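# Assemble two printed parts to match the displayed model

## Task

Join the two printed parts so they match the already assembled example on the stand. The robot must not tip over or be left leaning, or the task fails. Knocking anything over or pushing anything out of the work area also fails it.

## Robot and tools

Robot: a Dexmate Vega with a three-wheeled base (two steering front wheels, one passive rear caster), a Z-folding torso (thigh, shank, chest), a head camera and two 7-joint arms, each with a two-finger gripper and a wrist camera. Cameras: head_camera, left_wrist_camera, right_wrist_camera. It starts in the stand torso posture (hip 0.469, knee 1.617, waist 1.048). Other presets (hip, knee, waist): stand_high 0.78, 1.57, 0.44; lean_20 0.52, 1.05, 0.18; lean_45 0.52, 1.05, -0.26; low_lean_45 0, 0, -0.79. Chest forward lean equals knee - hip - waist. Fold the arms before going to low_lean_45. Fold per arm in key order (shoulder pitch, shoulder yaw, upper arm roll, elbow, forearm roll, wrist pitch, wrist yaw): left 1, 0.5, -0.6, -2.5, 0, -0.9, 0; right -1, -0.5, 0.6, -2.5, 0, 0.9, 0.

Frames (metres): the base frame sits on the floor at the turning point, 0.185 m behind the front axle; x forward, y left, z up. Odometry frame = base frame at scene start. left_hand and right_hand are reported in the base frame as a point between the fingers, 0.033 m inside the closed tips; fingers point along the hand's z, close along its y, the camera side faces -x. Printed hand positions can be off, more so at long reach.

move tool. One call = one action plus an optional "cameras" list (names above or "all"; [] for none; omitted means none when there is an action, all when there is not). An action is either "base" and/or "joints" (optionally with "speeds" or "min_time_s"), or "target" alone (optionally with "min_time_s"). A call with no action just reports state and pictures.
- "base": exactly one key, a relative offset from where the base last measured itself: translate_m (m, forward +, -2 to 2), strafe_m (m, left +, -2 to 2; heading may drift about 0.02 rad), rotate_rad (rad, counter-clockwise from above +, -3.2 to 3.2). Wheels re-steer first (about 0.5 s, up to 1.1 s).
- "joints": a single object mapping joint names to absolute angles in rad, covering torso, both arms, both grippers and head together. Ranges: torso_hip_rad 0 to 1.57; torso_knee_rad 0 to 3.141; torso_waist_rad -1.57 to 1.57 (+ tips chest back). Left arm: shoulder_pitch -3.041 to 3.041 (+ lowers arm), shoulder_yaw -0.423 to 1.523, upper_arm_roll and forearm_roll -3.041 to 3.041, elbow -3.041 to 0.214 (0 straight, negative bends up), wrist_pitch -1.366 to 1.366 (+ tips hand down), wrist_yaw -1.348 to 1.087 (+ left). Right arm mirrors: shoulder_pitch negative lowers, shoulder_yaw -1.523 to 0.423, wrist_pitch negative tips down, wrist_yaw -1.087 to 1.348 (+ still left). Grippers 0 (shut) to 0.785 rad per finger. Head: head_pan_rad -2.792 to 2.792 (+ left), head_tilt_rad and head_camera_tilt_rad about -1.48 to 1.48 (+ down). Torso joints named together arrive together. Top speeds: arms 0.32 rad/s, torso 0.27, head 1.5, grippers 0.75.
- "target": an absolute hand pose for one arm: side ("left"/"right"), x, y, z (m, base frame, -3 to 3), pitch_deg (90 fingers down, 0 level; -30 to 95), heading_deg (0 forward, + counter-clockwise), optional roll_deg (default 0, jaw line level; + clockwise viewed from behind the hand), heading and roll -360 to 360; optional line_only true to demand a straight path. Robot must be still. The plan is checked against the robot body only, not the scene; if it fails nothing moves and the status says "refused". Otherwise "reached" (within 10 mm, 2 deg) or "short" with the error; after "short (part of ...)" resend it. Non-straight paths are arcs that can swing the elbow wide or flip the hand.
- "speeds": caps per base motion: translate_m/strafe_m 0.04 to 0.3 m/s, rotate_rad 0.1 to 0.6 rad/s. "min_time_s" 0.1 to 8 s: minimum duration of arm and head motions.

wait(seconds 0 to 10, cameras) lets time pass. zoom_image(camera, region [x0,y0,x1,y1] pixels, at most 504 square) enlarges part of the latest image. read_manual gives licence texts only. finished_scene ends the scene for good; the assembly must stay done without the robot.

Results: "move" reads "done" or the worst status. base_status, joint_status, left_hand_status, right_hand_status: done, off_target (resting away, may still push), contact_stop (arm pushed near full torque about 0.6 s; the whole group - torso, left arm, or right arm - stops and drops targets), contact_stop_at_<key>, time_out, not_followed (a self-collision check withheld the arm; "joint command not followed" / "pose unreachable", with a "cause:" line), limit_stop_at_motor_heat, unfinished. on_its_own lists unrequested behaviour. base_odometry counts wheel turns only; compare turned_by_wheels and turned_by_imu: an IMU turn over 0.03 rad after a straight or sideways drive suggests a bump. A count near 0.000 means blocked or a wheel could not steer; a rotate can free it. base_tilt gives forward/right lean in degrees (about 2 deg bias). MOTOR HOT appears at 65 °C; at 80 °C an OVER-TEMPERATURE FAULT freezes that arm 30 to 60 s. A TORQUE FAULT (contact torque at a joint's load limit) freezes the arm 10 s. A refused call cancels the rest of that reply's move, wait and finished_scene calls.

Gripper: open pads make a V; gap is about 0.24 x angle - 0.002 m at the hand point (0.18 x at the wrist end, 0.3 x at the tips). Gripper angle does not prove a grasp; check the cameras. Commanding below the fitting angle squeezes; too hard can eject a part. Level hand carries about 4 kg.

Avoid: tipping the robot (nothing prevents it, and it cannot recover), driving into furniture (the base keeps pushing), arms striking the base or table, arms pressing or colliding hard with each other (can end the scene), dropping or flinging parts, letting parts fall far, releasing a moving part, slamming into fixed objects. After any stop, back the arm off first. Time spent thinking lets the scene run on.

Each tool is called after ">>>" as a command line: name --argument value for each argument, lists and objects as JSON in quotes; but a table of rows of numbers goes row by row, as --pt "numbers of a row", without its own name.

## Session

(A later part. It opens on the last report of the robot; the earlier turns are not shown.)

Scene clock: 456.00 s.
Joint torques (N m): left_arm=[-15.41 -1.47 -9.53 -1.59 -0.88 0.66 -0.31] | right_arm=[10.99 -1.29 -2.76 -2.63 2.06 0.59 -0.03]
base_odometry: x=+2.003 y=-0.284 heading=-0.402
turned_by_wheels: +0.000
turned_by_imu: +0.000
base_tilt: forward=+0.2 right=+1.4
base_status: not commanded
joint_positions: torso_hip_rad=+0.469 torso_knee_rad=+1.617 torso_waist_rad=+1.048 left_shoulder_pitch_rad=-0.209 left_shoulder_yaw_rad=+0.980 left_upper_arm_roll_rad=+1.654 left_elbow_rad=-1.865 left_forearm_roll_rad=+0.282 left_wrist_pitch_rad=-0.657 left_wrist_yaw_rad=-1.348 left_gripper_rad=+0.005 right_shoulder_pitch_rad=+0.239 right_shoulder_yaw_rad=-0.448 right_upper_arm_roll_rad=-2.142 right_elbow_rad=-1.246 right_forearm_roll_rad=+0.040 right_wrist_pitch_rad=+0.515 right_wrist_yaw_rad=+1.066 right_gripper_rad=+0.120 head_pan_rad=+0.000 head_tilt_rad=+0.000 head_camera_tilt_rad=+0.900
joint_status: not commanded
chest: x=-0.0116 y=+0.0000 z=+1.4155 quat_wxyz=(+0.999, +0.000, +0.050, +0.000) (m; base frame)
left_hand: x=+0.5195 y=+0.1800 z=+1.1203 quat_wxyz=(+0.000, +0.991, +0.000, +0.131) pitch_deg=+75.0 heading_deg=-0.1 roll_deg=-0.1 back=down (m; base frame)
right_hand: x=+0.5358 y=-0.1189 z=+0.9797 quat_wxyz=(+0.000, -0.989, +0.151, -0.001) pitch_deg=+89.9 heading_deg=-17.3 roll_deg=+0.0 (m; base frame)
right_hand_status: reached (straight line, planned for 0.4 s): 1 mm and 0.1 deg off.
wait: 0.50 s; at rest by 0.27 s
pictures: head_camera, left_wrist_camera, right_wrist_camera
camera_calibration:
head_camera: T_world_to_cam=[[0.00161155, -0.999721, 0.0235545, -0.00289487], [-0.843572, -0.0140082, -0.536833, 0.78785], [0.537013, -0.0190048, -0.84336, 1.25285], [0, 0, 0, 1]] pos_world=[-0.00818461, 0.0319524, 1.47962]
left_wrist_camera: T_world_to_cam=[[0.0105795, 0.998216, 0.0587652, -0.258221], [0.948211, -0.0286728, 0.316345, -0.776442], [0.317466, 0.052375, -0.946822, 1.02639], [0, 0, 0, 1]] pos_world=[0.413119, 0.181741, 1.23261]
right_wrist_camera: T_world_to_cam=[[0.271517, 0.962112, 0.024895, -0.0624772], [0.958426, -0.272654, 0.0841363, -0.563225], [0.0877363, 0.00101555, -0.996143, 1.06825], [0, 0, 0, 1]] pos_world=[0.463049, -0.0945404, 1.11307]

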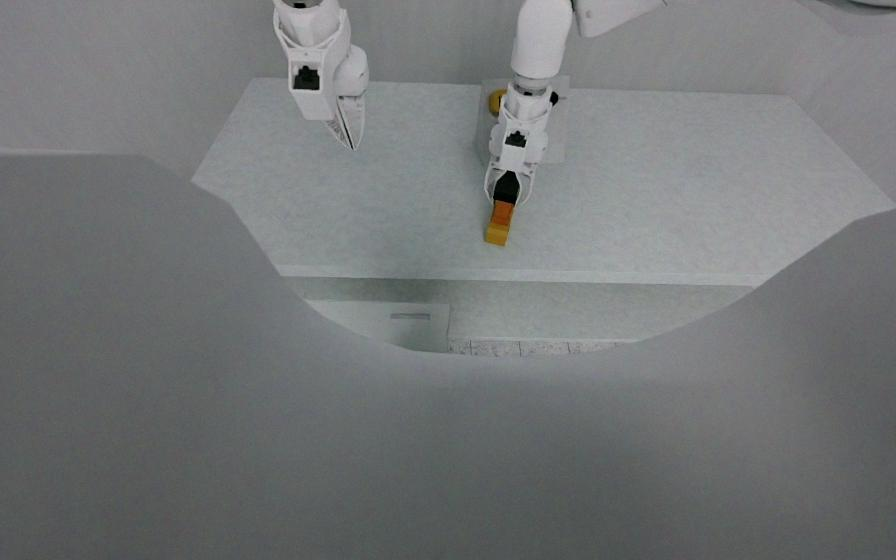

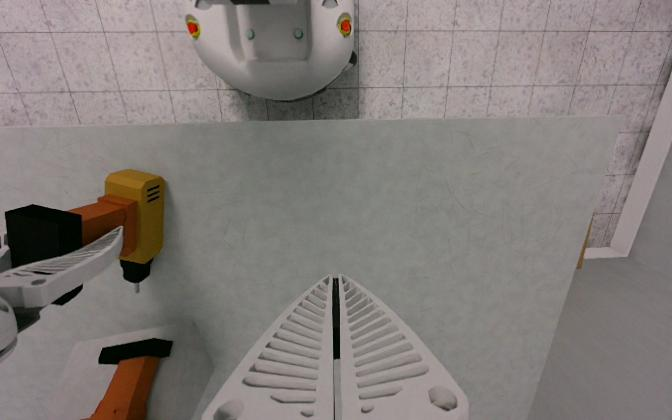

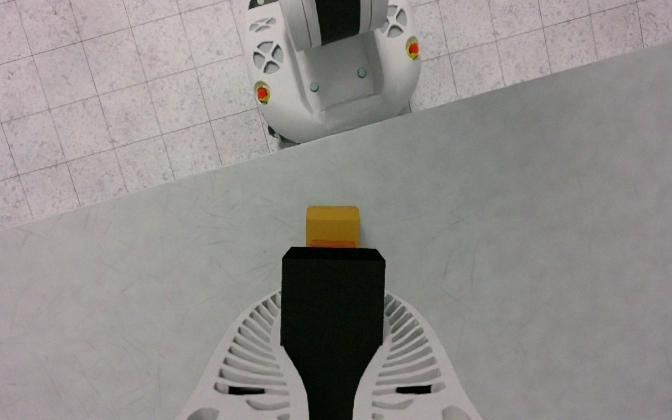

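>>> move --target '{"side":"right","x":0.5405,"y":-0.1206,"z":0.972,"pitch_deg":90,"heading_deg":-17.3}'

>>> wait --seconds 1 --cameras '["left_wrist_camera","head_camera"]'

>>> zoom_image --camera "left_wrist_camera" --region '[90, 160, 180, 280]'

Scene clock: 462.10 s.
Joint torques (N m): left_arm=[-13.94 -1.03 -9.54 -2 -0.68 -0.3 -0.03] | right_arm=[-39.79 6.75 -10.81 -2.9 -1.53 0.02 -2.17]
move: done
base_odometry: x=+2.003 y=-0.284 heading=-0.402
turned_by_wheels: +0.000
turned_by_imu: +0.001
base_tilt: forward=+0.1 right=+1.3
base_status: not commanded
joint_positions: torso_hip_rad=+0.470 torso_knee_rad=+1.616 torso_waist_rad=+1.049 left_shoulder_pitch_rad=-0.209 left_shoulder_yaw_rad=+0.980 left_upper_arm_roll_rad=+1.654 left_elbow_rad=-1.865 left_forearm_roll_rad=+0.282 left_wrist_pitch_rad=-0.657 left_wrist_yaw_rad=-1.348 left_gripper_rad=+0.005 right_shoulder_pitch_rad=+0.221 right_shoulder_yaw_rad=-0.430 right_upper_arm_roll_rad=-2.139 right_elbow_rad=-1.198 right_forearm_roll_rad=+0.033 right_wrist_pitch_rad=+0.540 right_wrist_yaw_rad=+1.058 right_gripper_rad=+0.120 head_pan_rad=+0.000 head_tilt_rad=+0.000 head_camera_tilt_rad=+0.900
joint_status: not commanded
chest: x=-0.0126 y=+0.0000 z=+1.4155 quat_wxyz=(+0.999, +0.000, +0.049, +0.000) (m; base frame)
left_hand: x=+0.5189 y=+0.1800 z=+1.1211 quat_wxyz=(+0.000, +0.991, +0.000, +0.131) pitch_deg=+74.9 heading_deg=-0.1 roll_deg=-0.1 back=down (m; base frame)
right_hand: x=+0.5409 y=-0.1200 z=+0.9753 quat_wxyz=(+0.001, -0.989, +0.151, -0.002) pitch_deg=+89.8 heading_deg=-17.3 roll_deg=+0.0 (m; base frame)
right_hand_status: reached (straight line, planned for 0.5 s): 3 mm and 0.2 deg off.
pictures: none

Scene clock: 463.10 s.
Joint torques (N m): left_arm=[-15.14 0.36 -9.33 -1.01 -0.85 1.26 -0.22] | right_arm=[-39.5 5.48 -9.56 -2.38 -2.45 -0.72 -2.23]
base_odometry: x=+2.003 y=-0.284 heading=-0.402
turned_by_wheels: +0.000
turned_by_imu: +0.000
base_tilt: forward=+0.2 right=+1.4
base_status: not commanded
joint_positions: torso_hip_rad=+0.470 torso_knee_rad=+1.616 torso_waist_rad=+1.049 left_shoulder_pitch_rad=-0.209 left_shoulder_yaw_rad=+0.980 left_upper_arm_roll_rad=+1.654 left_elbow_rad=-1.865 left_forearm_roll_rad=+0.282 left_wrist_pitch_rad=-0.657 left_wrist_yaw_rad=-1.348 left_gripper_rad=+0.005 right_shoulder_pitch_rad=+0.219 right_shoulder_yaw_rad=-0.429 right_upper_arm_roll_rad=-2.139 right_elbow_rad=-1.193 right_forearm_roll_rad=+0.032 right_wrist_pitch_rad=+0.542 right_wrist_yaw_rad=+1.057 right_gripper_rad=+0.120 head_pan_rad=+0.000 head_tilt_rad=+0.000 head_camera_tilt_rad=+0.900
joint_status: not commanded
chest: x=-0.0127 y=+0.0000 z=+1.4155 quat_wxyz=(+0.999, +0.000, +0.049, +0.000) (m; base frame)
left_hand: x=+0.5189 y=+0.1800 z=+1.1211 quat_wxyz=(+0.000, +0.991, +0.000, +0.132) pitch_deg=+74.9 heading_deg=-0.1 roll_deg=-0.1 back=down (m; base frame)
right_hand: x=+0.5412 y=-0.1201 z=+0.9747 quat_wxyz=(+0.001, -0.989, +0.151, -0.002) pitch_deg=+89.8 heading_deg=-17.3 roll_deg=+0.0 (m; base frame)
right_hand_status: reached (straight line, planned for 0.5 s): 3 mm and 0.2 deg off.
wait: 1.00 s; at rest by 0.27 s
pictures: head_camera, left_wrist_camera
camera_calibration:
head_camera: T_world_to_cam=[[0.00158002, -0.999721, 0.023559, -0.00290014], [-0.842797, -0.0140114, -0.538049, 0.788652], [0.538229, -0.0190053, -0.842584, 1.25237], [0, 0, 0, 1]] pos_world=[-0.0093835, 0.0319525, 1.47963]
left_wrist_camera: T_world_to_cam=[[0.0104991, 0.998216, 0.0587801, -0.258239], [0.947749, -0.0286776, 0.317725, -0.777418], [0.318844, 0.0523729, -0.946359, 1.02617], [0, 0, 0, 1]] pos_world=[0.412322, 0.181741, 1.23331]

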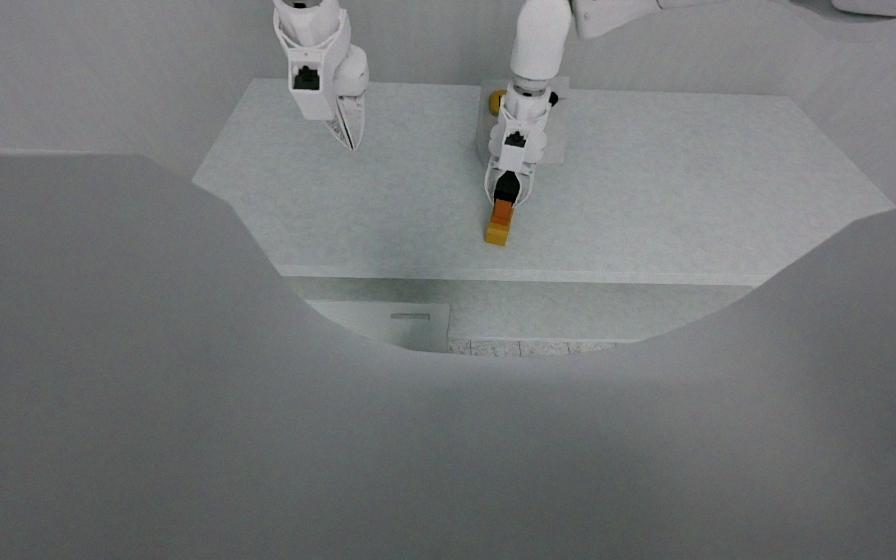

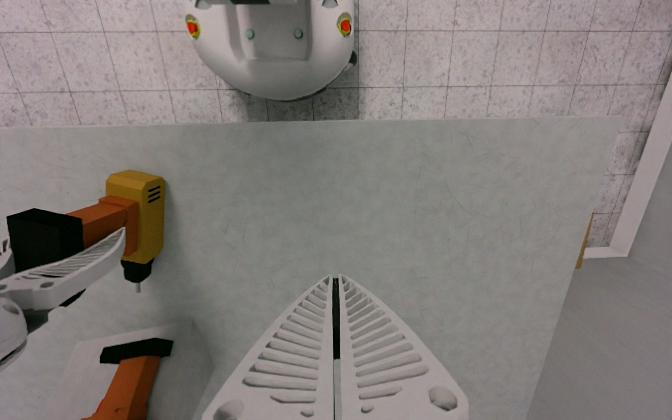

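Scaled by 4.200 from the camera's 672x420 image, which has a finer 960x600 frame.

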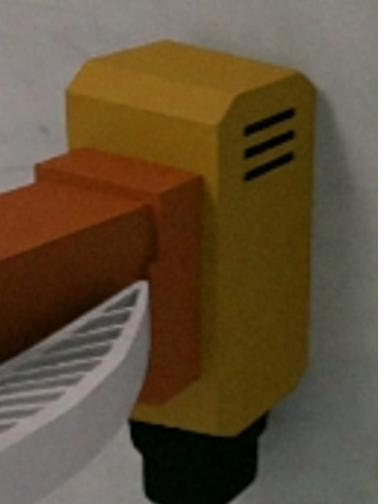

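>>> move --target '{"side":"right","x":0.5405,"y":-0.1206,"z":0.981,"pitch_deg":90,"heading_deg":-17.3}'

>>> move --joints '{"right_gripper_rad":0.3}' --cameras '["all"]'

>>> zoom_image --camera "left_wrist_camera" --region '[0, 160, 180, 300]'

>>> zoom_image --camera "head_camera" --region '[475, 165, 535, 255]'

Scene clock: 469.50 s.
Joint torques (N m): left_arm=[-15.28 -1.34 -9.72 -1.67 -0.8 1.62 -0.32] | right_arm=[16.11 -1.56 8.66 0.25 -0.03 1.3 -0.72]
move: done
base_odometry: x=+2.003 y=-0.284 heading=-0.402
turned_by_wheels: +0.000
turned_by_imu: +0.001
base_tilt: forward=-0.1 right=+1.4
base_status: not commanded
joint_positions: torso_hip_rad=+0.469 torso_knee_rad=+1.617 torso_waist_rad=+1.048 left_shoulder_pitch_rad=-0.209 left_shoulder_yaw_rad=+0.980 left_upper_arm_roll_rad=+1.654 left_elbow_rad=-1.865 left_forearm_roll_rad=+0.282 left_wrist_pitch_rad=-0.657 left_wrist_yaw_rad=-1.348 left_gripper_rad=+0.005 right_shoulder_pitch_rad=+0.226 right_shoulder_yaw_rad=-0.431 right_upper_arm_roll_rad=-2.138 right_elbow_rad=-1.196 right_forearm_roll_rad=+0.040 right_wrist_pitch_rad=+0.546 right_wrist_yaw_rad=+1.067 right_gripper_rad=+0.120 head_pan_rad=+0.000 head_tilt_rad=+0.000 head_camera_tilt_rad=+0.900
joint_status: not commanded
chest: x=-0.0119 y=+0.0000 z=+1.4155 quat_wxyz=(+0.999, +0.000, +0.050, +0.000) (m; base frame)
left_hand: x=+0.5193 y=+0.1800 z=+1.1205 quat_wxyz=(+0.000, +0.991, +0.000, +0.131) pitch_deg=+74.9 heading_deg=-0.1 roll_deg=-0.1 back=down (m; base frame)
right_hand: x=+0.5410 y=-0.1206 z=+0.9783 quat_wxyz=(+0.000, -0.989, +0.150, +0.000) pitch_deg=+90.0 heading_deg=-17.3 roll_deg=+0.0 (m; base frame)
right_hand_status: reached (straight line, planned for 0.2 s): 3 mm and 0.0 deg off.
pictures: none

Scene clock: 470.60 s.
Joint torques (N m): left_arm=[-15.57 -0.56 -9.03 -1.31 -0.68 0.38 -0.08] | right_arm=[32.34 -4.25 12.48 3.15 1.18 -0.06 0.28]
move: done
base_odometry: x=+2.003 y=-0.284 heading=-0.402
turned_by_wheels: +0.000
turned_by_imu: +0.000
base_tilt: forward=-0.1 right=+1.3
base_status: not commanded
joint_positions: torso_hip_rad=+0.469 torso_knee_rad=+1.617 torso_waist_rad=+1.048 left_shoulder_pitch_rad=-0.209 left_shoulder_yaw_rad=+0.980 left_upper_arm_roll_rad=+1.654 left_elbow_rad=-1.865 left_forearm_roll_rad=+0.282 left_wrist_pitch_rad=-0.657 left_wrist_yaw_rad=-1.348 left_gripper_rad=+0.005 right_shoulder_pitch_rad=+0.228 right_shoulder_yaw_rad=-0.432 right_upper_arm_roll_rad=-2.138 right_elbow_rad=-1.197 right_forearm_roll_rad=+0.043 right_wrist_pitch_rad=+0.547 right_wrist_yaw_rad=+1.071 right_gripper_rad=+0.300 head_pan_rad=+0.000 head_tilt_rad=+0.000 head_camera_tilt_rad=+0.900
joint_status: all done
chest: x=-0.0112 y=+0.0000 z=+1.4155 quat_wxyz=(+0.999, +0.000, +0.050, +0.000) (m; base frame)
left_hand: x=+0.5198 y=+0.1800 z=+1.1200 quat_wxyz=(+0.000, +0.991, +0.000, +0.131) pitch_deg=+75.0 heading_deg=-0.1 roll_deg=-0.1 back=down (m; base frame)
right_hand: x=+0.5410 y=-0.1207 z=+0.9794 quat_wxyz=(+0.000, -0.989, +0.150, +0.001) pitch_deg=+89.9 heading_deg=-17.3 roll_deg=+0.0 (m; base frame)
pictures: head_camera, left_wrist_camera, right_wrist_camera
camera_calibration:
head_camera: T_world_to_cam=[[0.00162295, -0.999721, 0.0235523, -0.00289204], [-0.84384, -0.0140071, -0.536412, 0.787559], [0.536592, -0.0190038, -0.843628, 1.25303], [0, 0, 0, 1]] pos_world=[-0.007785, 0.0319524, 1.47961]
left_wrist_camera: T_world_to_cam=[[0.0106086, 0.998216, 0.0587635, -0.258223], [0.948341, -0.0286783, 0.315954, -0.776234], [0.317076, 0.052376, -0.946953, 1.02643], [0, 0, 0, 1]] pos_world=[0.413419, 0.181741, 1.23241]
right_wrist_camera: T_world_to_cam=[[0.271081, 0.96228, 0.0230727, -0.0601335], [0.958881, -0.272061, 0.0808132, -0.565596], [0.0840422, 0.000217081, -0.996462, 1.06976], [0, 0, 0, 1]] pos_world=[0.468735, -0.0962433, 1.11307]

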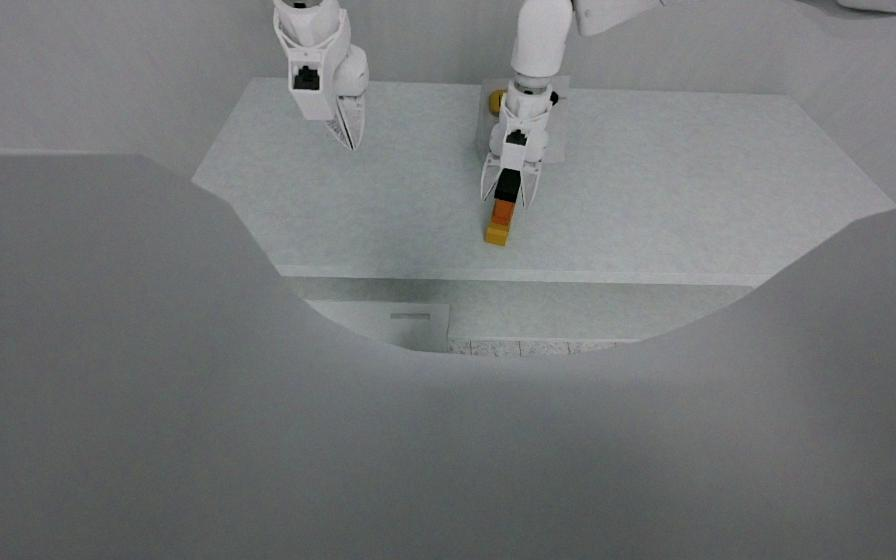

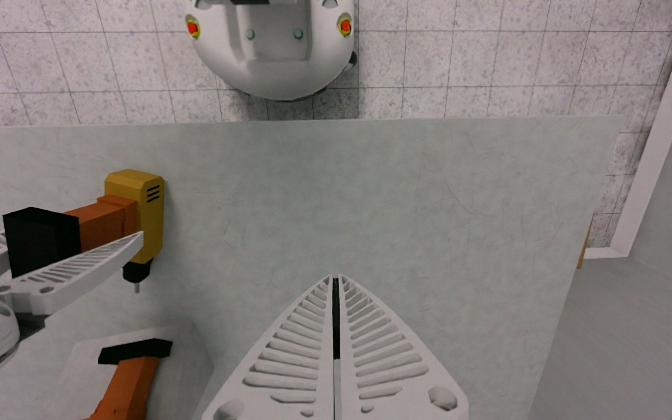

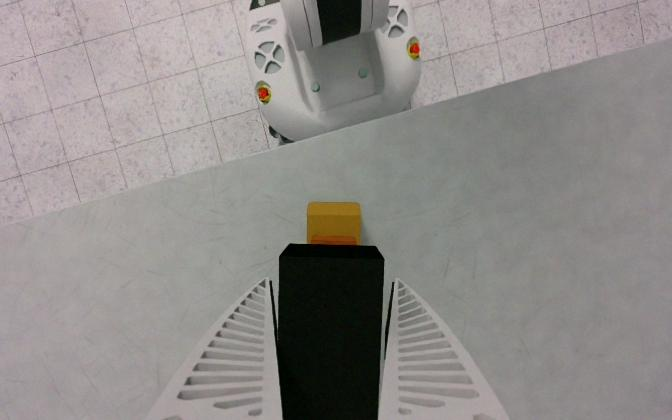

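Scaled by 2.800 from the camera's 672x420 image, which has a finer 960x600 frame.

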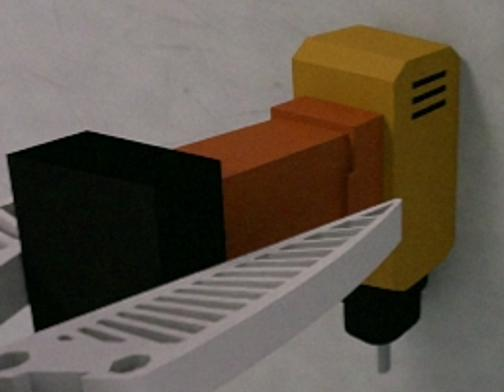

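Scaled by 5.600 from the camera's 896x560 image, which has a finer 960x600 frame.

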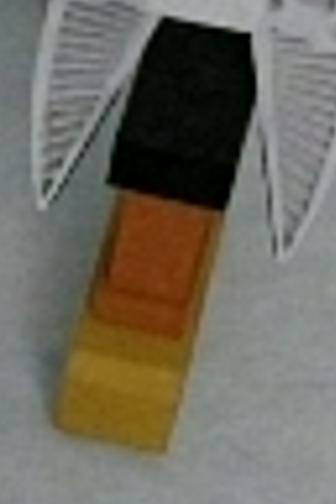

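Stands stably, looks seated. Open a bit more, raise.

>>> move --joints '{"right_gripper_rad":0.4}'

>>> move --target '{"side":"right","x":0.541,"y":-0.1207,"z":1.1,"pitch_deg":90,"heading_deg":-17.3}'

>>> move --target '{"side":"right","x":0.541,"y":-0.26,"z":1.1,"pitch_deg":90,"heading_deg":-10}' --cameras '["all"]'

>>> zoom_image --camera "left_wrist_camera" --region '[0, 140, 180, 300]'

>>> zoom_image --camera "right_wrist_camera" --region '[380, 180, 540, 340]'

>>> zoom_image --camera "head_camera" --region '[460, 70, 580, 260]'

Scene clock: 476.43 s.
Joint torques (N m): left_arm=[-16.39 -0.95 -9.46 -2.11 -0.73 1.06 -0.09] | right_arm=[32.28 -3.77 14.01 2.04 0.93 -0.11 0.4]
move: done
base_odometry: x=+2.003 y=-0.284 heading=-0.402
turned_by_wheels: +0.000
turned_by_imu: +0.001
base_tilt: forward=+0.0 right=+1.5
base_status: not commanded
joint_positions: torso_hip_rad=+0.469 torso_knee_rad=+1.617 torso_waist_rad=+1.048 left_shoulder_pitch_rad=-0.209 left_shoulder_yaw_rad=+0.980 left_upper_arm_roll_rad=+1.654 left_elbow_rad=-1.865 left_forearm_roll_rad=+0.282 left_wrist_pitch_rad=-0.657 left_wrist_yaw_rad=-1.348 left_gripper_rad=+0.005 right_shoulder_pitch_rad=+0.229 right_shoulder_yaw_rad=-0.432 right_upper_arm_roll_rad=-2.138 right_elbow_rad=-1.197 right_forearm_roll_rad=+0.044 right_wrist_pitch_rad=+0.548 right_wrist_yaw_rad=+1.071 right_gripper_rad=+0.400 head_pan_rad=+0.000 head_tilt_rad=+0.000 head_camera_tilt_rad=+0.900
joint_status: all done
chest: x=-0.0112 y=+0.0000 z=+1.4155 quat_wxyz=(+0.999, +0.000, +0.050, +0.000) (m; base frame)
left_hand: x=+0.5198 y=+0.1800 z=+1.1200 quat_wxyz=(+0.000, +0.991, +0.000, +0.131) pitch_deg=+75.0 heading_deg=-0.1 roll_deg=-0.1 back=down (m; base frame)
right_hand: x=+0.5410 y=-0.1208 z=+0.9796 quat_wxyz=(+0.000, -0.989, +0.150, +0.001) pitch_deg=+89.9 heading_deg=-17.3 roll_deg=+0.0 (m; base frame)
pictures: none

Scene clock: 478.80 s.
Joint torques (N m): left_arm=[-15.66 -0.79 -9.88 -2.74 -0.89 0.5 -0.33] | right_arm=[33.2 -2.03 16.17 2.09 0.85 0.62 0.21]
move: done
base_odometry: x=+2.003 y=-0.284 heading=-0.402
turned_by_wheels: +0.000
turned_by_imu: +0.001
base_tilt: forward=+0.1 right=+1.4
base_status: not commanded
joint_positions: torso_hip_rad=+0.469 torso_knee_rad=+1.617 torso_waist_rad=+1.048 left_shoulder_pitch_rad=-0.209 left_shoulder_yaw_rad=+0.980 left_upper_arm_roll_rad=+1.654 left_elbow_rad=-1.865 left_forearm_roll_rad=+0.282 left_wrist_pitch_rad=-0.657 left_wrist_yaw_rad=-1.348 left_gripper_rad=+0.005 right_shoulder_pitch_rad=+0.415 right_shoulder_yaw_rad=-0.491 right_upper_arm_roll_rad=-2.090 right_elbow_rad=-1.278 right_forearm_roll_rad=+0.211 right_wrist_pitch_rad=+0.581 right_wrist_yaw_rad=+1.266 right_gripper_rad=+0.400 head_pan_rad=+0.000 head_tilt_rad=+0.000 head_camera_tilt_rad=+0.900
joint_status: not commanded
chest: x=-0.0112 y=+0.0000 z=+1.4155 quat_wxyz=(+0.999, +0.000, +0.050, +0.000) (m; base frame)
left_hand: x=+0.5198 y=+0.1800 z=+1.1200 quat_wxyz=(+0.000, +0.991, +0.000, +0.131) pitch_deg=+75.0 heading_deg=-0.1 roll_deg=-0.1 back=down (m; base frame)
right_hand: x=+0.5411 y=-0.1209 z=+1.0965 quat_wxyz=(+0.000, -0.989, +0.151, +0.000) pitch_deg=+90.0 heading_deg=-17.3 roll_deg=+0.0 (m; base frame)
right_hand_status: reached (straight line, planned for 1.0 s): 4 mm and 0.1 deg off.
pictures: none

Scene clock: 482.03 s.
Joint torques (N m): left_arm=[-15.5 -0.11 -9.74 -0.96 -0.88 1.22 -0.35] | right_arm=[21.12 -0.26 5.51 5.08 0.49 0.74 -0.31]
move: done
base_odometry: x=+2.003 y=-0.284 heading=-0.402
turned_by_wheels: +0.000
turned_by_imu: +0.001
base_tilt: forward=+0.2 right=+1.4
base_status: not commanded
joint_positions: torso_hip_rad=+0.469 torso_knee_rad=+1.617 torso_waist_rad=+1.048 left_shoulder_pitch_rad=-0.209 left_shoulder_yaw_rad=+0.980 left_upper_arm_roll_rad=+1.654 left_elbow_rad=-1.865 left_forearm_roll_rad=+0.282 left_wrist_pitch_rad=-0.657 left_wrist_yaw_rad=-1.348 left_gripper_rad=+0.005 right_shoulder_pitch_rad=+0.424 right_shoulder_yaw_rad=-0.717 right_upper_arm_roll_rad=-2.117 right_elbow_rad=-1.165 right_forearm_roll_rad=+0.033 right_wrist_pitch_rad=+1.017 right_wrist_yaw_rad=+1.193 right_gripper_rad=+0.400 head_pan_rad=+0.000 head_tilt_rad=+0.000 head_camera_tilt_rad=+0.900
joint_status: not commanded
chest: x=-0.0112 y=+0.0000 z=+1.4155 quat_wxyz=(+0.999, +0.000, +0.050, +0.000) (m; base frame)
left_hand: x=+0.5198 y=+0.1800 z=+1.1200 quat_wxyz=(+0.000, +0.991, +0.000, +0.131) pitch_deg=+75.0 heading_deg=-0.1 roll_deg=-0.1 back=down (m; base frame)
right_hand: x=+0.5413 y=-0.2581 z=+1.1002 quat_wxyz=(+0.000, -0.996, +0.088, +0.000) pitch_deg=+90.0 heading_deg=-10.1 roll_deg=+0.0 (m; base frame)
right_hand_status: reached (straight line, planned for 1.7 s): 2 mm and 0.1 deg off.
pictures: head_camera, left_wrist_camera, right_wrist_camera
camera_calibration:
head_camera: T_world_to_cam=[[0.00162295, -0.999721, 0.0235523, -0.00289204], [-0.84384, -0.0140071, -0.536412, 0.787559], [0.536592, -0.0190038, -0.843628, 1.25303], [0, 0, 0, 1]] pos_world=[-0.007785, 0.0319524, 1.47961]
left_wrist_camera: T_world_to_cam=[[0.0106086, 0.998216, 0.0587635, -0.258223], [0.948341, -0.0286783, 0.315954, -0.776234], [0.317076, 0.052376, -0.946953, 1.02643], [0, 0, 0, 1]] pos_world=[0.413419, 0.181741, 1.23241]
right_wrist_camera: T_world_to_cam=[[0.147605, 0.988747, 0.0243149, 0.141586], [0.985306, -0.149138, 0.083249, -0.598282], [0.0859385, 0.0116696, -0.996232, 1.1918], [0, 0, 0, 1]] pos_world=[0.466171, -0.243128, 1.23367]

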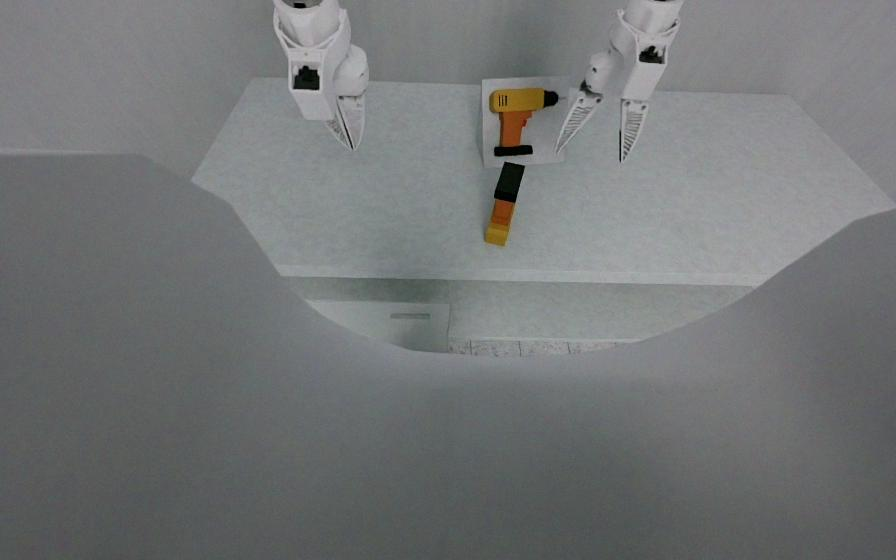

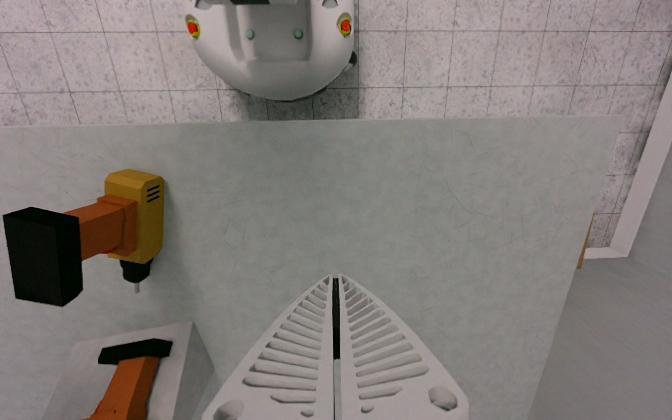

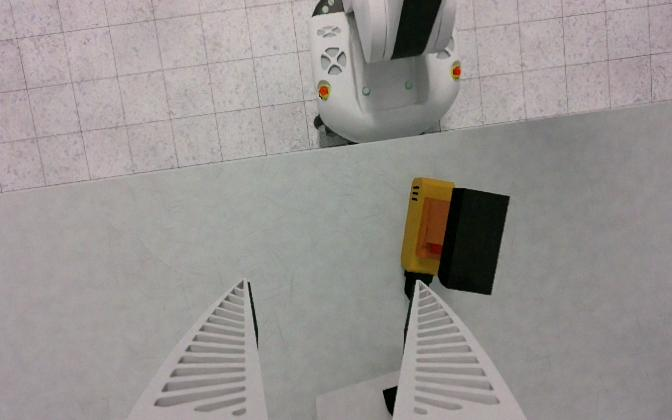

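Scaled by 2.800 from the camera's 672x420 image, which has a finer 960x600 frame.

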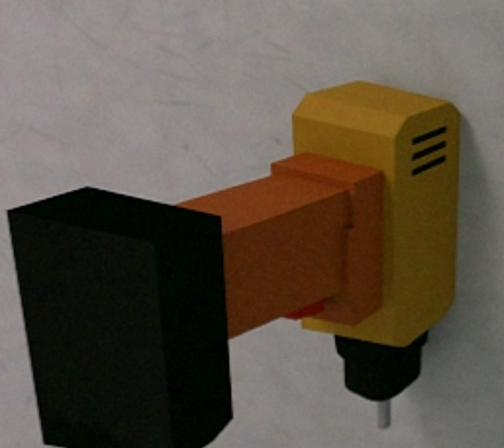

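Scaled by 3.150 from the camera's 672x420 image, which has a finer 960x600 frame.

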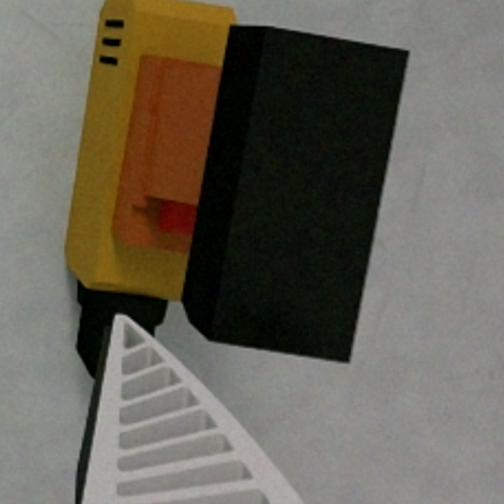

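Scaled by 2.653 from the camera's 896x560 image, which has a finer 960x600 frame.

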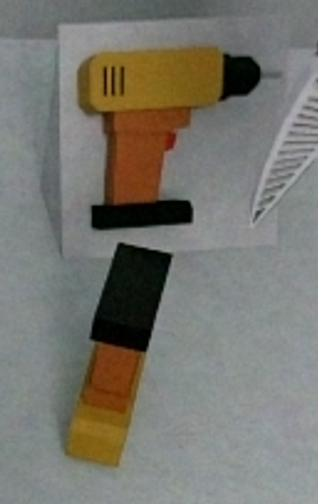

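>>> finished_scene

The scene is finished: the task was done.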